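# Move wooden block from bench onto cart floor

## Task

Lift the wooden block from the bench and place it lying flat on the floor of the cart, at the end with the handle, next to the profiles. The drop flap must stay open, and anything already achieved must remain so. Finally release the block and pull away: both hands empty and clear of the cart, the robot upright and not tilted, and no part of it touching anything.

## Robot and tools

ROBOT. A Rainbow Robotics RB-Y1: a two-wheel differential base with two rear casters, a folding torso (squat, shift, pitch, yaw), a head, and two 7-joint arms, each ending in a parallel gripper. Each wrist has a camera case that juts out sideways and can collide. The base is 0.58 m wide, extends 0.10 m ahead of the wheel axle and 0.57 m behind it, and sweeps a 0.58 m radius when spinning in place. It cannot move sideways.

FRAMES. Base frame: origin on the floor between the drive wheels, x forward, y left, z up, metres. The chest, left_hand and right_hand readings are in this frame. A hand point sits midway between the finger pads; the fingers point along the hand's -z axis and close along its x axis. Reported hand positions can be off, especially at full reach or under load. base_odometry is the base frame at scene start, counting wheel rotation only (slip shows as motion; turns caused by bumps are missed); heading in rad, positive left.

move. One action per call, plus optional "cameras" (list of head_camera, left_wrist_camera, right_wrist_camera, or all; [] for none) and "blocking" (true by default: returns when everything rests; false: returns in about 0.5 s while motion continues). An action is base and/or joints, optionally with min_time_s or contact_limits; or target, optionally with min_time_s; or contact_limits alone. An empty call just reports state and images.
- base: a single velocity command {"x_m_s", "turn_rad_s", "for_s"}, run for for_s seconds then stopped. x_m_s is forward speed, 0.005 to 0.4 m/s magnitude (negative reverses) or 0; turn_rad_s is leftward turn rate, 0.02 to 1.509 rad/s magnitude or 0; for_s 0.1 to 5 s. Omitted speeds are 0. Acceleration is 0.4 m/s² (turns 0.5 rad/s²), so coasting adds up to 1 s (turns 3.1 s). If |x| + 0.27|turn| exceeds 0.4 both are scaled down. This is a relative motion, not a goal position.
- joints: an object keyed by joint name, each value an absolute target (rad, or metres for grippers). Ranges: torso_squat_rad 0..1.2, torso_shift_rad -0.3..0.6, torso_pitch_rad -0.2..1.4, torso_yaw_rad -1.5..1.5 (raise both arms sideways 0.2 rad or more first); shoulder pitch ±2.356 (negative swings forward/up); left shoulder roll 0..3.141, right -3.141..0 (outward lift); shoulder yaw ±2.094; elbow -2.617..0.01 (negative bends); forearm roll ±3.141; wrist pitch -1.57..1.919; hand roll ±2.705; grippers 0..0.1 m opening; head_pan_rad ±0.523, head_tilt_rad -0.35..1.57 (positive looks down). Torso combos must also hold: squat+shift <= 1.52; squat-shift+pitch <= 1.57; shift+0.5pitch-0.4squat <= 0.7; shift+0.3pitch-0.5squat <= 0.39, else the torso stops partway as off_target.
- target: an absolute pose for one hand: side ("left"/"right"), x, y, z in metres in the base frame (-3 to 3), quat_wxyz in the format the hand lines print. It is solved once into joint angles, so the hand travels on an arc; break long moves into short steps. It cannot be sent while another move runs.
- min_time_s: 0.1 to 8 s, lower bound on the duration of each arm/head/torso motion.
- contact_limits: per gripper (left_gripper_m, right_gripper_m), motor current 200 to 672.5 mA; persists until changed. Lower values grip more gently.

To grip, command an opening at least 0.005 m below the object's width; "off_target" or "done" on the gripper are both normal. Each arm carries at most 3 kg.

wait: seconds 0 to 10, plus cameras; returns state and images, early if all moves finish. stop: brakes all running motions; those report "stopped". zoom_image: camera plus region [x0, y0, x1, y1] in pixels of that camera's latest image, at most 504x504. Head image 896x504, wrist images 644x364. read_manual returns licence texts only. finished_scene takes the current scene's number and ends the scene irrevocably; call it only once the goal holds.

RESULTS. move says "done" or the worst status. Hand status: "reached" (within 10 mm and 2 degrees), "short" with the miss, or "refused" with a reason. Joint statuses: done, moving, off_target (resting away from target, possibly still pushing), stopped, not_followed (the arm-collision check withheld the command; "joint command not followed" with a cause), time_out, contact_stop (torso only), limit_stop_at_<name> (body guard or built-in limit), torque_fault, limit_stop_at_motor_heat. A contact_stop or time_out in one joint halts its whole group (torso, left arm, right arm). After a refused call or an uncommanded stop, remaining move/wait/finished_scene calls in that reply are skipped. on_its_own lists what the robot did by itself. lidar_m: 12 distances, 30-degree sectors counter-clockwise from straight ahead, at 0.23 m height, "-" for none. motor_effort: wheel load in percent (peak in brackets); over about 30 at rest suggests pushing on something. wheel_motors_off=1 means wheels were cut for 2 s after stalling. Also printed: joint torques, external torques, motor temperatures, wrist force/torque (uncalibrated, offset up to 16 N).

AVOID. The base does not halt on contact; it may spin wheels, twist, or tip if the upper body snags under a table edge. Do not let the arms strike or squeeze each other, including closing a gripper on the other hand's fingers; keep about 0.5 rad outward shoulder roll when both reach forward. Excess joint torque triggers a 10 s whole-robot freeze; overheating (65 °C warning, 80 °C brake) freezes for 30-60 s. Avoid heavy loads far forward, hard stops while driving forward, and torso postures beyond limits, all of which risk tipping. Do not drop the block, release it while moving, slam it, or push hard on things.

Each tool is called after ">>>" by a JSON object that holds its "api" and its "payload".

## Session

>>> {"api": "move", "payload": {"joints": {"head_tilt_rad":0.75}, "cameras": ["head_camera"]}}

>>> {"api": "move", "payload": {"joints": {"head_pan_rad":0.52}, "cameras": ["head_camera"]}}

>>> {"api": "move", "payload": {"joints": {"head_pan_rad":-0.52}, "cameras": ["head_camera"]}}

Scene clock: 0.87 s.
Joint torques (N m): left_arm=[-1.61 -0.52 1.04 -0.55 0 -0.58 0.05] | right_arm=[-3.98 -0.3 -0.43 -1.3 -0.05 -0.56 -0.08]
External joint torques (N m): left_arm=[-0.23 -0.66 1.03 0.01 -0.01 -0.15 0.06] | right_arm=[-0.38 0.81 -0.39 0.33 -0.12 0.04 -0.09]
Motor temperatures (°C): left_arm=[30 28 32 36 34 33 38] | right_arm=[34 30 32 30 35 36 34]
Wrist force (N): left_arm=[-0.2 0.6 -7.5] | right_arm=[-2.9 1.3 -4.9]
Wrist torque (N m): left_arm=[-0.21 0.12 0.12] | right_arm=[-0.12 -0.12 -0.07]
Wrist force, peak (N): left_arm=[0.1 1.6 -7.9] | right_arm=[-2.9 0.8 -5.4]
move: done
base_odometry: x=+0.000 y=+0.000 heading=+0.000
lidar_m: 0.75 1.03 1.57 4.57 1.51 1.08 1.02 1.07 1.44 3.63 1.09 0.78
base_status: not commanded
joint_positions: torso_squat_rad=+0.350 torso_shift_rad=+0.000 torso_pitch_rad=+0.000 torso_yaw_rad=+0.000 left_shoulder_pitch_rad=+0.037 left_shoulder_roll_rad=+0.004 left_shoulder_yaw_rad=-0.043 left_elbow_rad=-0.196 left_forearm_roll_rad=-0.014 left_wrist_pitch_rad=+0.002 left_hand_roll_rad=+0.027 left_gripper_m=+0.099 right_shoulder_pitch_rad=-0.040 right_shoulder_roll_rad=-0.021 right_shoulder_yaw_rad=-0.018 right_elbow_rad=-0.235 right_forearm_roll_rad=+0.049 right_wrist_pitch_rad=-0.014 right_hand_roll_rad=+0.035 right_gripper_m=+0.099 head_pan_rad=+0.000 head_tilt_rad=+0.750
joint_status: all done
wheel_motors_off: 0
motor_effort: left_wheel=+0(1) right_wheel=+0(2)
chest: x=-0.2280 y=+0.0001 z=+1.2475 quat_wxyz=(+1.000, +0.000, +0.000, +0.000) (m; base frame)
left_hand: x=-0.1598 y=+0.2200 z=+0.5653 quat_wxyz=(+0.997, +0.000, -0.079, -0.009) (m; base frame)
right_hand: x=-0.0823 y=-0.2360 z=+0.5770 quat_wxyz=(+0.989, -0.016, -0.142, +0.041) (m; base frame)
pictures: head_camera
camera_calibration:
head_camera: T_world_to_cam=[[-0.00287247, -0.999504, -0.0313571, 0.0440107], [-0.638739, 0.0259608, -0.768985, 1.03318], [0.769418, 0.0178201, -0.638497, 1.02793], [0, 0, 0, 1]] pos_world=[-0.130844, -0.00115112, 1.45221]

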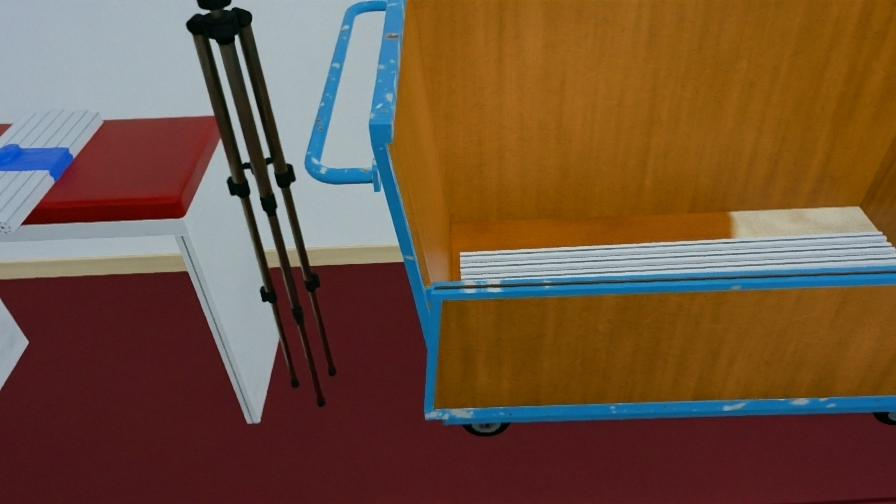

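Scene clock: 1.87 s.
Joint torques (N m): left_arm=[-1.38 -0.65 0.64 -0.54 -0.1 -0.76 -0.1] | right_arm=[-3.32 -0.37 -0.51 -1.42 -0.04 -0.55 -0.02]
External joint torques (N m): left_arm=[0.01 -0.8 0.63 0.02 -0.1 -0.34 -0.1] | right_arm=[0.28 0.75 -0.47 0.21 -0.1 0.05 -0.04]
Motor temperatures (°C): left_arm=[30 28 32 36 34 33 38] | right_arm=[34 30 32 30 35 36 34]
Wrist force (N): left_arm=[-0.2 1.7 -7.6] | right_arm=[-2.5 1.3 -4.9]
Wrist torque (N m): left_arm=[-0.33 0.12 0.05] | right_arm=[-0.14 -0.09 -0.11]
Wrist force, peak (N): left_arm=[-0.7 1.3 -8.3] | right_arm=[-2.9 1.1 -5.3]
move: done
base_odometry: x=+0.000 y=+0.000 heading=+0.000
lidar_m: 0.74 1.02 1.56 4.57 1.51 1.09 1.02 1.07 1.41 3.60 1.10 0.79
base_status: not commanded
joint_positions: torso_squat_rad=+0.350 torso_shift_rad=+0.000 torso_pitch_rad=+0.000 torso_yaw_rad=+0.000 left_shoulder_pitch_rad=+0.037 left_shoulder_roll_rad=+0.004 left_shoulder_yaw_rad=-0.043 left_elbow_rad=-0.196 left_forearm_roll_rad=-0.014 left_wrist_pitch_rad=+0.002 left_hand_roll_rad=+0.027 left_gripper_m=+0.099 right_shoulder_pitch_rad=-0.040 right_shoulder_roll_rad=-0.021 right_shoulder_yaw_rad=-0.018 right_elbow_rad=-0.235 right_forearm_roll_rad=+0.049 right_wrist_pitch_rad=-0.014 right_hand_roll_rad=+0.035 right_gripper_m=+0.099 head_pan_rad=+0.520 head_tilt_rad=+0.750
joint_status: all done
wheel_motors_off: 0
motor_effort: left_wheel=+0(1) right_wheel=-1(2)
chest: x=-0.2280 y=+0.0001 z=+1.2475 quat_wxyz=(+1.000, +0.000, +0.000, +0.000) (m; base frame)
left_hand: x=-0.1598 y=+0.2200 z=+0.5653 quat_wxyz=(+0.997, +0.000, -0.079, -0.009) (m; base frame)
right_hand: x=-0.0823 y=-0.2360 z=+0.5770 quat_wxyz=(+0.989, -0.016, -0.142, +0.041) (m; base frame)
pictures: head_camera
camera_calibration:
head_camera: T_world_to_cam=[[0.494164, -0.868803, -0.0313495, 0.146307], [-0.567216, -0.294878, -0.768969, 1.04794], [0.658838, 0.397779, -0.638517, 1.00513], [0, 0, 0, 1]] pos_world=[-0.140114, 0.0363042, 1.45221]

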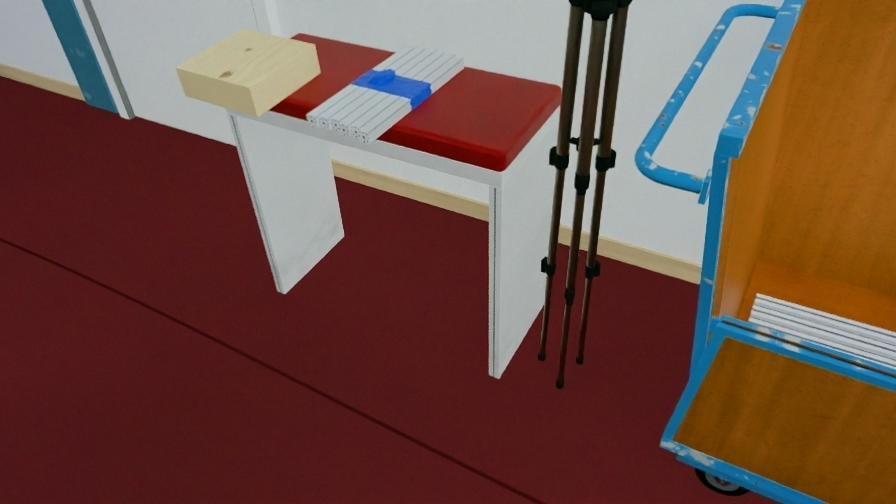

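Scene clock: 3.23 s.
Joint torques (N m): left_arm=[-1.82 -0.41 0.88 -0.59 -0.07 -0.62 0.02] | right_arm=[-3.89 -0.66 -0.56 -1.33 -0.07 -0.59 0.05]
External joint torques (N m): left_arm=[-0.44 -0.56 0.86 -0.03 -0.07 -0.2 0.03] | right_arm=[-0.29 0.46 -0.52 0.3 -0.14 0.01 0.03]
Motor temperatures (°C): left_arm=[30 28 32 36 34 33 38] | right_arm=[34 30 32 30 35 36 34]
Wrist force (N): left_arm=[0.1 1.7 -7.4] | right_arm=[-1.9 0.9 -5.1]
Wrist torque (N m): left_arm=[-0.32 0.20 0.10] | right_arm=[-0.10 0.00 -0.09]
Wrist force, peak (N): left_arm=[0.3 1.8 -8.1] | right_arm=[-2.9 1.1 -5.5]
move: done
base_odometry: x=+0.000 y=+0.000 heading=+0.000
lidar_m: 0.75 1.04 1.57 4.57 1.51 1.07 1.02 1.08 1.44 3.60 1.09 0.78
base_status: not commanded
joint_positions: torso_squat_rad=+0.350 torso_shift_rad=+0.000 torso_pitch_rad=+0.000 torso_yaw_rad=+0.000 left_shoulder_pitch_rad=+0.037 left_shoulder_roll_rad=+0.004 left_shoulder_yaw_rad=-0.043 left_elbow_rad=-0.196 left_forearm_roll_rad=-0.014 left_wrist_pitch_rad=+0.002 left_hand_roll_rad=+0.027 left_gripper_m=+0.099 right_shoulder_pitch_rad=-0.040 right_shoulder_roll_rad=-0.021 right_shoulder_yaw_rad=-0.018 right_elbow_rad=-0.235 right_forearm_roll_rad=+0.049 right_wrist_pitch_rad=-0.014 right_hand_roll_rad=+0.035 right_gripper_m=+0.099 head_pan_rad=-0.520 head_tilt_rad=+0.750
joint_status: all done
wheel_motors_off: 0
motor_effort: left_wheel=+0(1) right_wheel=+0(2)
chest: x=-0.2280 y=+0.0001 z=+1.2475 quat_wxyz=(+1.000, +0.000, +0.000, +0.000) (m; base frame)
left_hand: x=-0.1598 y=+0.2200 z=+0.5653 quat_wxyz=(+0.997, +0.000, -0.079, -0.009) (m; base frame)
right_hand: x=-0.0823 y=-0.2360 z=+0.5770 quat_wxyz=(+0.989, -0.016, -0.142, +0.041) (m; base frame)
pictures: head_camera
camera_calibration:
head_camera: T_world_to_cam=[[-0.499099, -0.865979, -0.031313, -0.0583609], [-0.5414, 0.339838, -0.769023, 1.05324], [0.676599, -0.366866, -0.638454, 1.0088], [0, 0, 0, 1]] pos_world=[-0.141458, -0.0383759, 1.45221]

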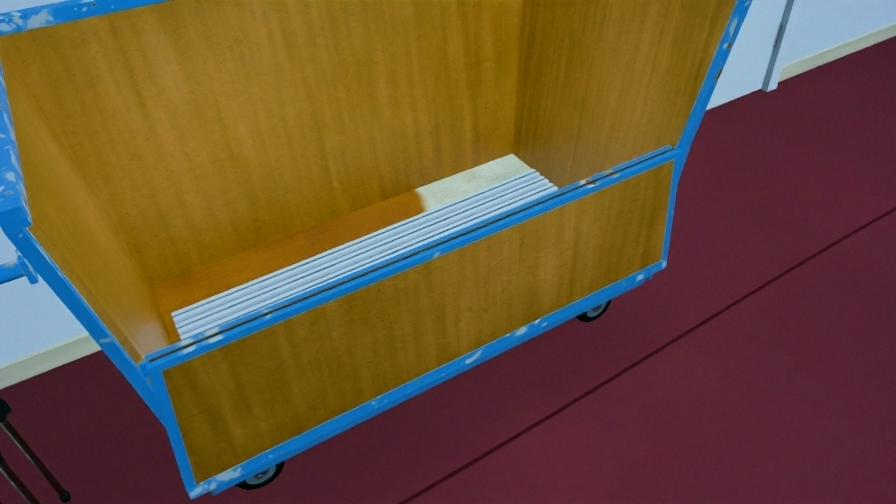

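>>> {"api": "move", "payload": {"base": {"turn_rad_s":0.9,"for_s":1.745}, "joints": {"head_pan_rad":-0.52,"head_tilt_rad":0.6}, "cameras": ["head_camera"]}}

>>> {"api": "move", "payload": {"base": {"x_m_s":0.4,"for_s":3.1}, "joints": {"head_pan_rad":0}, "cameras": []}}

>>> {"api": "move", "payload": {"base": {"turn_rad_s":-0.9,"for_s":1.745}, "cameras": ["head_camera"]}}

>>> {"api": "zoom_image", "payload": {"camera": "head_camera", "region": [250, 100, 650, 400]}}

Scene clock: 19.87 s.
Joint torques (N m): left_arm=[-1.66 -0.93 0.81 -0.53 -0.07 -0.71 -0.03] | right_arm=[-3.4 -0.63 -0.66 -1.41 -0.04 -0.67 -0.02]
External joint torques (N m): left_arm=[-0.28 -1.08 0.8 0.02 -0.07 -0.28 -0.02] | right_arm=[0.2 0.48 -0.62 0.22 -0.1 -0.07 -0.03]
Motor temperatures (°C): left_arm=[30 28 32 36 34 33 38] | right_arm=[34 30 32 30 35 36 34]
Wrist force (N): left_arm=[0.2 1.1 -7.3] | right_arm=[-2.8 0.9 -4.7]
Wrist torque (N m): left_arm=[-0.26 0.18 0.11] | right_arm=[-0.04 -0.14 -0.07]
Wrist force, peak (N): left_arm=[0.2 1.5 -8.5] | right_arm=[-2.8 1.6 -5.5]
move: done
base_odometry: x=+0.000 y=+0.000 heading=+1.502
lidar_m: 4.51 1.62 1.11 1.02 1.05 1.34 2.99 1.20 0.82 0.76 1.04 1.55
base_status: done (sent for 1.73 of 1.73 s)
joint_positions: torso_squat_rad=+0.350 torso_shift_rad=+0.000 torso_pitch_rad=+0.000 torso_yaw_rad=+0.000 left_shoulder_pitch_rad=+0.037 left_shoulder_roll_rad=+0.004 left_shoulder_yaw_rad=-0.043 left_elbow_rad=-0.196 left_forearm_roll_rad=-0.014 left_wrist_pitch_rad=+0.002 left_hand_roll_rad=+0.027 left_gripper_m=+0.099 right_shoulder_pitch_rad=-0.040 right_shoulder_roll_rad=-0.021 right_shoulder_yaw_rad=-0.018 right_elbow_rad=-0.235 right_forearm_roll_rad=+0.049 right_wrist_pitch_rad=-0.014 right_hand_roll_rad=+0.035 right_gripper_m=+0.099 head_pan_rad=-0.520 head_tilt_rad=+0.600
joint_status: all done
wheel_motors_off: 0
motor_effort: left_wheel=+7(33) right_wheel=+19(52)
chest: x=-0.2280 y=+0.0001 z=+1.2475 quat_wxyz=(+1.000, +0.000, +0.000, +0.000) (m; base frame)
left_hand: x=-0.1598 y=+0.2200 z=+0.5653 quat_wxyz=(+0.997, +0.000, -0.079, -0.009) (m; base frame)
right_hand: x=-0.0823 y=-0.2360 z=+0.5770 quat_wxyz=(+0.989, -0.016, -0.142, +0.041) (m; base frame)
pictures: head_camera
camera_calibration:
head_camera: T_world_to_cam=[[-0.494966, -0.86834, -0.0315233, -0.0572092], [-0.4354, 0.279253, -0.85583, 1.20074], [0.751954, -0.409882, -0.516296, 0.847415], [0, 0, 0, 1]] pos_world=[-0.142731, -0.0376485, 1.46335]

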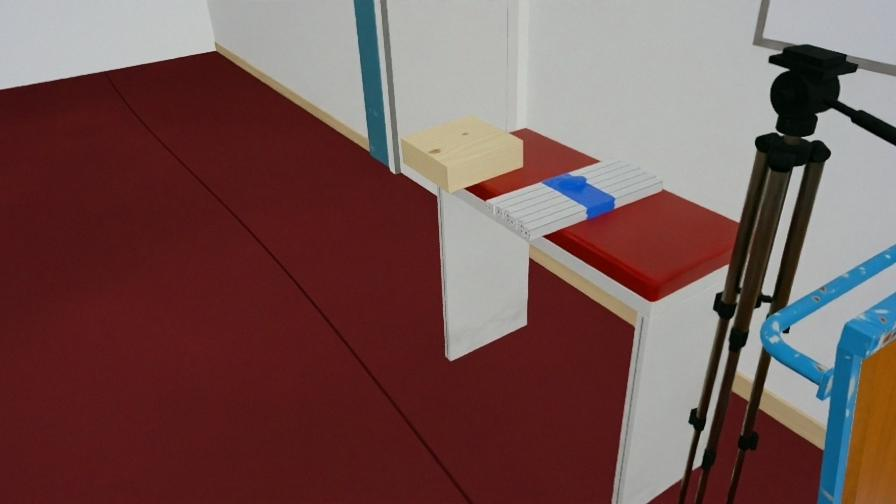

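Scene clock: 24.43 s.
Joint torques (N m): left_arm=[-1 -0.7 0.78 -0.46 -0.11 -0.66 -0.12] | right_arm=[-3.34 -0.52 -0.55 -1.34 -0.17 -0.58 -0.07]
External joint torques (N m): left_arm=[0.38 -0.86 0.77 0.09 -0.11 -0.23 -0.11] | right_arm=[0.26 0.59 -0.51 0.29 -0.23 0.02 -0.08]
Motor temperatures (°C): left_arm=[30 28 32 35 34 33 38] | right_arm=[34 30 32 30 35 36 34]
Wrist force (N): left_arm=[-0.1 1.4 -8.0] | right_arm=[-2.6 1.2 -5.4]
Wrist torque (N m): left_arm=[-0.32 0.13 0.08] | right_arm=[-0.09 -0.09 -0.08]
Wrist force, peak (N): left_arm=[0.0 2.0 -8.4] | right_arm=[-3.1 1.5 -5.2]
move: done
base_odometry: x=+0.085 y=+1.237 heading=+1.503
lidar_m: 4.17 1.79 1.21 1.13 1.15 1.49 3.36 1.35 1.07 0.81 1.43 1.84
base_status: done (sent for 3.1 of 3.1 s)
joint_positions: torso_squat_rad=+0.350 torso_shift_rad=+0.000 torso_pitch_rad=+0.000 torso_yaw_rad=+0.000 left_shoulder_pitch_rad=+0.037 left_shoulder_roll_rad=+0.004 left_shoulder_yaw_rad=-0.043 left_elbow_rad=-0.196 left_forearm_roll_rad=-0.014 left_wrist_pitch_rad=+0.002 left_hand_roll_rad=+0.027 left_gripper_m=+0.099 right_shoulder_pitch_rad=-0.040 right_shoulder_roll_rad=-0.021 right_shoulder_yaw_rad=-0.018 right_elbow_rad=-0.235 right_forearm_roll_rad=+0.049 right_wrist_pitch_rad=-0.014 right_hand_roll_rad=+0.035 right_gripper_m=+0.099 head_pan_rad=+0.000 head_tilt_rad=+0.600
joint_status: all done
wheel_motors_off: 0
motor_effort: left_wheel=+18(48) right_wheel=-17(48)
chest: x=-0.2280 y=+0.0001 z=+1.2475 quat_wxyz=(+1.000, +0.000, +0.000, +0.000) (m; base frame)
left_hand: x=-0.1597 y=+0.2200 z=+0.5653 quat_wxyz=(+0.997, +0.000, -0.079, -0.009) (m; base frame)
right_hand: x=-0.0823 y=-0.2360 z=+0.5770 quat_wxyz=(+0.989, -0.016, -0.142, +0.041) (m; base frame)
pictures: none
No camera images: "cameras" was empty.

Scene clock: 28.27 s.
Joint torques (N m): left_arm=[-1.53 -1.24 0.64 -0.41 -0.11 -0.63 -0.02] | right_arm=[-2.97 -0.83 -0.64 -1.39 -0.07 -0.56 0.13]
External joint torques (N m): left_arm=[-0.15 -1.38 0.63 0.15 -0.12 -0.2 -0.01] | right_arm=[0.62 0.29 -0.6 0.24 -0.14 0.04 0.12]
Motor temperatures (°C): left_arm=[30 28 32 35 34 33 37] | right_arm=[34 30 32 30 35 36 34]
Wrist force (N): left_arm=[0.0 1.5 -8.0] | right_arm=[-3.0 1.4 -4.8]
Wrist torque (N m): left_arm=[-0.29 0.17 0.06] | right_arm=[-0.12 -0.14 -0.10]
Wrist force, peak (N): left_arm=[-0.4 1.7 -8.2] | right_arm=[-3.2 1.6 -5.0]
move: done
base_odometry: x=+0.084 y=+1.237 heading=+0.002
lidar_m: 0.80 1.46 1.95 4.36 1.67 1.19 1.13 1.19 1.58 4.05 1.31 1.04
base_status: done (sent for 1.73 of 1.73 s)
joint_positions: torso_squat_rad=+0.350 torso_shift_rad=+0.000 torso_pitch_rad=+0.000 torso_yaw_rad=+0.000 left_shoulder_pitch_rad=+0.037 left_shoulder_roll_rad=+0.004 left_shoulder_yaw_rad=-0.043 left_elbow_rad=-0.196 left_forearm_roll_rad=-0.014 left_wrist_pitch_rad=+0.002 left_hand_roll_rad=+0.027 left_gripper_m=+0.099 right_shoulder_pitch_rad=-0.040 right_shoulder_roll_rad=-0.021 right_shoulder_yaw_rad=-0.018 right_elbow_rad=-0.235 right_forearm_roll_rad=+0.049 right_wrist_pitch_rad=-0.014 right_hand_roll_rad=+0.035 right_gripper_m=+0.099 head_pan_rad=+0.000 head_tilt_rad=+0.600
joint_status: not commanded
wheel_motors_off: 0
motor_effort: left_wheel=+22(44) right_wheel=+3(49)
chest: x=-0.2280 y=+0.0001 z=+1.2475 quat_wxyz=(+1.000, +0.000, +0.000, +0.000) (m; base frame)
left_hand: x=-0.1598 y=+0.2201 z=+0.5653 quat_wxyz=(+0.997, +0.000, -0.079, -0.009) (m; base frame)
right_hand: x=-0.0823 y=-0.2360 z=+0.5770 quat_wxyz=(+0.989, -0.016, -0.142, +0.041) (m; base frame)
pictures: head_camera
camera_calibration:
head_camera: T_world_to_cam=[[0.00184319, -0.999504, -0.0314327, 0.0450904], [-0.516689, 0.02596, -0.85578, 1.18392], [0.856171, 0.0178183, -0.516385, 0.869026], [0, 0, 0, 1]] pos_world=[-0.132398, -0.00115112, 1.46335]

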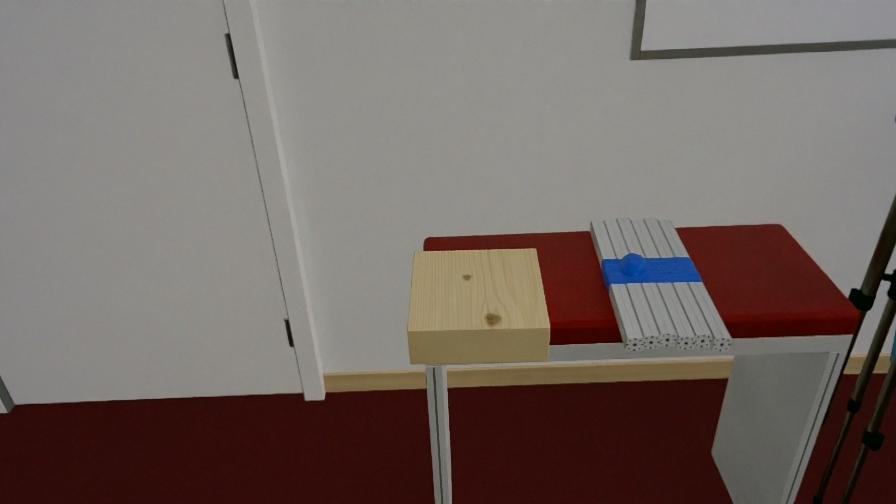

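Scaled by 1.260 from the camera's 896x504 image, which has a finer 1280x720 frame.

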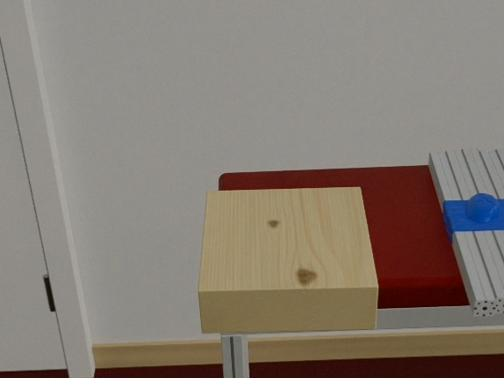

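>>> {"api": "move", "payload": {"target": {"side":"left","x":0.3,"y":0.26,"z":0.95,"quat_wxyz":[1,0,0,0]}, "cameras": []}}

>>> {"api": "move", "payload": {"target": {"side":"right","x":0.3,"y":-0.28,"z":0.95,"quat_wxyz":[1,0,0,0]}, "cameras": []}}

>>> {"api": "move", "payload": {"base": {"x_m_s":0.3,"for_s":1.27}, "joints": {"head_tilt_rad":0.85}}}

Scene clock: 38.33 s.
Joint torques (N m): left_arm=[-21.99 7.01 1.86 -7.56 -0.01 -0.67 -0.27] | right_arm=[-3.32 -0.4 -0.57 -1.23 -0.03 -0.51 0.03]
External joint torques (N m): left_arm=[2.44 -2.06 1.43 0.98 -0.02 -0.44 -0.27] | right_arm=[0.28 0.72 -0.53 0.4 -0.1 0.08 0.02]
Motor temperatures (°C): left_arm=[30 28 32 36 34 33 37] | right_arm=[34 30 32 30 35 36 34]
Wrist force (N): left_arm=[0.8 1.6 -7.7] | right_arm=[-2.9 1.2 -5.1]
Wrist torque (N m): left_arm=[-0.29 0.15 0.12] | right_arm=[-0.10 -0.14 -0.07]
Wrist force, peak (N): left_arm=[-0.2 2.0 -8.4] | right_arm=[-3.2 1.1 -5.3]
move: short
base_odometry: x=+0.084 y=+1.237 heading=+0.001
lidar_m: 0.80 1.44 1.94 4.36 1.66 1.20 1.13 1.18 1.60 4.02 1.32 1.05
base_status: not commanded
joint_positions: torso_squat_rad=+0.350 torso_shift_rad=+0.000 torso_pitch_rad=+0.000 torso_yaw_rad=+0.000 left_shoulder_pitch_rad=-1.157 left_shoulder_roll_rad=+0.305 left_shoulder_yaw_rad=+0.140 left_elbow_rad=-0.267 left_forearm_roll_rad=+0.203 left_wrist_pitch_rad=+1.367 left_hand_roll_rad=-0.046 left_gripper_m=+0.099 right_shoulder_pitch_rad=-0.040 right_shoulder_roll_rad=-0.021 right_shoulder_yaw_rad=-0.018 right_elbow_rad=-0.235 right_forearm_roll_rad=+0.049 right_wrist_pitch_rad=-0.014 right_hand_roll_rad=+0.035 right_gripper_m=+0.099 head_pan_rad=+0.000 head_tilt_rad=+0.600
joint_status: all done
wheel_motors_off: 0
motor_effort: left_wheel=+21(25) right_wheel=+5(5)
chest: x=-0.2280 y=+0.0001 z=+1.2475 quat_wxyz=(+1.000, +0.000, +0.000, +0.000) (m; base frame)
left_hand: x=+0.2996 y=+0.2600 z=+0.9505 quat_wxyz=(+1.000, +0.002, -0.031, +0.000) (m; base frame)
left_hand_status: short (checked arc, as near as the solve gets, planned for 1.5 s): 1 mm and 3.5 deg off. The place is met; only the turn is off.
right_hand: x=-0.0823 y=-0.2359 z=+0.5770 quat_wxyz=(+0.989, -0.016, -0.142, +0.041) (m; base frame)
pictures: none
No camera images: "cameras" was empty.

Scene clock: 40.10 s.
Joint torques (N m): left_arm=[-22.41 7.4 1.72 -7.68 0.02 -0.6 -0.15] | right_arm=[-23.16 -8.39 -1.4 -7.95 0.11 -0.33 -0.02]
External joint torques (N m): left_arm=[2.02 -1.66 1.29 0.86 0 -0.36 -0.15] | right_arm=[0.7 0.99 -1.32 0.12 -0.14 -0.13 -0.02]
Motor temperatures (°C): left_arm=[31 28 32 36 34 33 37] | right_arm=[34 30 32 30 35 36 34]
Wrist force (N): left_arm=[0.1 1.4 -7.5] | right_arm=[-0.9 0.5 -4.8]
Wrist torque (N m): left_arm=[-0.29 0.12 0.11] | right_arm=[-0.05 0.03 -0.07]
Wrist force, peak (N): left_arm=[0.3 1.5 -8.6] | right_arm=[-3.6 1.0 -5.8]
move: short
base_odometry: x=+0.084 y=+1.237 heading=+0.002
lidar_m: 0.80 1.45 1.94 4.37 1.68 1.18 1.14 1.19 1.60 4.05 1.33 1.05
base_status: not commanded
joint_positions: torso_squat_rad=+0.350 torso_shift_rad=+0.000 torso_pitch_rad=+0.000 torso_yaw_rad=+0.000 left_shoulder_pitch_rad=-1.157 left_shoulder_roll_rad=+0.305 left_shoulder_yaw_rad=+0.140 left_elbow_rad=-0.267 left_forearm_roll_rad=+0.203 left_wrist_pitch_rad=+1.367 left_hand_roll_rad=-0.046 left_gripper_m=+0.099 right_shoulder_pitch_rad=-1.144 right_shoulder_roll_rad=-0.335 right_shoulder_yaw_rad=-0.172 right_elbow_rad=-0.267 right_forearm_roll_rad=-0.186 right_wrist_pitch_rad=+1.359 right_hand_roll_rad=+0.086 right_gripper_m=+0.099 head_pan_rad=+0.000 head_tilt_rad=+0.600
joint_status: all done
wheel_motors_off: 0
motor_effort: left_wheel=+20(21) right_wheel=+3(10)
chest: x=-0.2280 y=+0.0001 z=+1.2475 quat_wxyz=(+1.000, +0.000, +0.000, +0.000) (m; base frame)
left_hand: x=+0.2995 y=+0.2600 z=+0.9504 quat_wxyz=(+1.000, +0.002, -0.030, +0.000) (m; base frame)
right_hand: x=+0.2995 y=-0.2800 z=+0.9503 quat_wxyz=(+0.999, -0.004, -0.034, +0.000) (m; base frame)
right_hand_status: short (checked arc, as near as the solve gets, planned for 1.4 s): 1 mm and 4.0 deg off. The place is met; only the turn is off.
pictures: none
No camera images: "cameras" was empty.

Scene clock: 42.50 s.
Joint torques (N m): left_arm=[-22.59 7.41 1.91 -7.99 0.03 -0.5 -0.3] | right_arm=[-24.46 -8.42 -1.68 -8.63 0.04 -0.06 0.17]
External joint torques (N m): left_arm=[1.84 -1.65 1.48 0.55 0.01 -0.27 -0.3] | right_arm=[-0.6 0.96 -1.59 -0.57 -0.2 0.13 0.16]
Motor temperatures (°C): left_arm=[31 28 32 36 34 33 37] | right_arm=[34 30 32 30 35 36 34]
Wrist force (N): left_arm=[-0.1 1.2 -7.5] | right_arm=[-1.6 0.8 -4.8]
Wrist torque (N m): left_arm=[-0.29 0.07 0.11] | right_arm=[-0.08 -0.06 -0.08]
Wrist force, peak (N): left_arm=[1.1 1.7 -8.5] | right_arm=[-1.6 0.6 -5.5]
move: done
base_odometry: x=+0.465 y=+1.237 heading=+0.001
lidar_m: 0.43 1.08 1.42 3.66 2.24 1.59 1.52 1.58 2.11 1.18 0.79 0.90
base_status: done (sent for 1.27 of 1.27 s)
joint_positions: torso_squat_rad=+0.350 torso_shift_rad=+0.000 torso_pitch_rad=+0.000 torso_yaw_rad=+0.000 left_shoulder_pitch_rad=-1.157 left_shoulder_roll_rad=+0.305 left_shoulder_yaw_rad=+0.140 left_elbow_rad=-0.267 left_forearm_roll_rad=+0.203 left_wrist_pitch_rad=+1.367 left_hand_roll_rad=-0.046 left_gripper_m=+0.099 right_shoulder_pitch_rad=-1.144 right_shoulder_roll_rad=-0.335 right_shoulder_yaw_rad=-0.172 right_elbow_rad=-0.267 right_forearm_roll_rad=-0.186 right_wrist_pitch_rad=+1.359 right_hand_roll_rad=+0.086 right_gripper_m=+0.099 head_pan_rad=+0.000 head_tilt_rad=+0.850
joint_status: all done
wheel_motors_off: 0
motor_effort: left_wheel=-8(46) right_wheel=+9(42)
chest: x=-0.2280 y=+0.0001 z=+1.2475 quat_wxyz=(+1.000, +0.000, +0.000, +0.000) (m; base frame)
left_hand: x=+0.2995 y=+0.2600 z=+0.9503 quat_wxyz=(+1.000, +0.002, -0.030, +0.000) (m; base frame)
right_hand: x=+0.2994 y=-0.2800 z=+0.9501 quat_wxyz=(+0.999, -0.004, -0.034, +0.000) (m; base frame)
pictures: head_camera, left_wrist_camera, right_wrist_camera
camera_calibration:
head_camera: T_world_to_cam=[[-0.00599111, -0.999504, -0.0309138, 0.0426276], [-0.712357, 0.0259616, -0.701337, 0.920153], [0.701791, 0.0178199, -0.71216, 1.1206], [0, 0, 0, 1]] pos_world=[-0.130693, -0.00125112, 1.4447]
left_wrist_camera: T_world_to_cam=[[0.998288, 0.0267086, 0.0520426, -0.355993], [0.0000510754, -0.890075, 0.455813, -0.172696], [0.058496, -0.45503, -0.888553, 1.01766], [0, 0, 0, 1]] pos_world=[0.295863, 0.318862, 1.00149]
right_wrist_camera: T_world_to_cam=[[-0.9951, -0.0294972, -0.0943686, 0.378062], [-0.0726691, 0.865403, 0.49578, -0.17992], [0.0670428, 0.500208, -0.863306, 1.01244], [0, 0, 0, 1]] pos_world=[0.295258, -0.339577, 0.998923]

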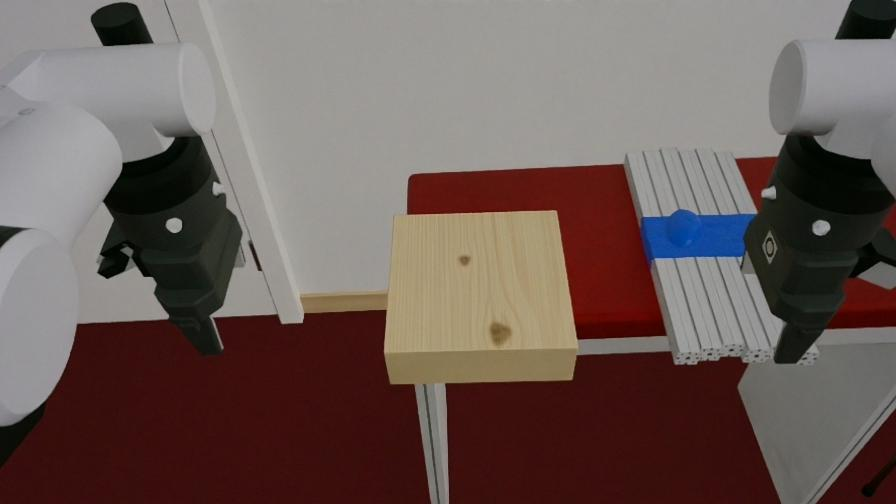

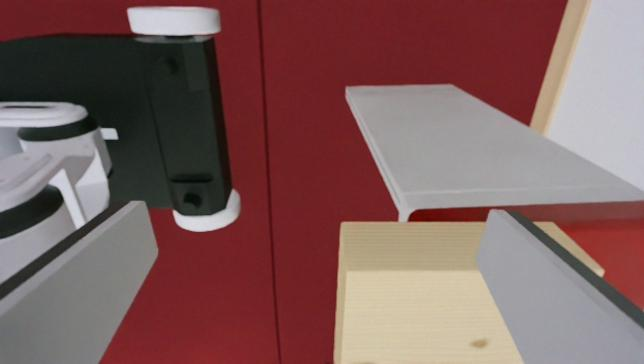

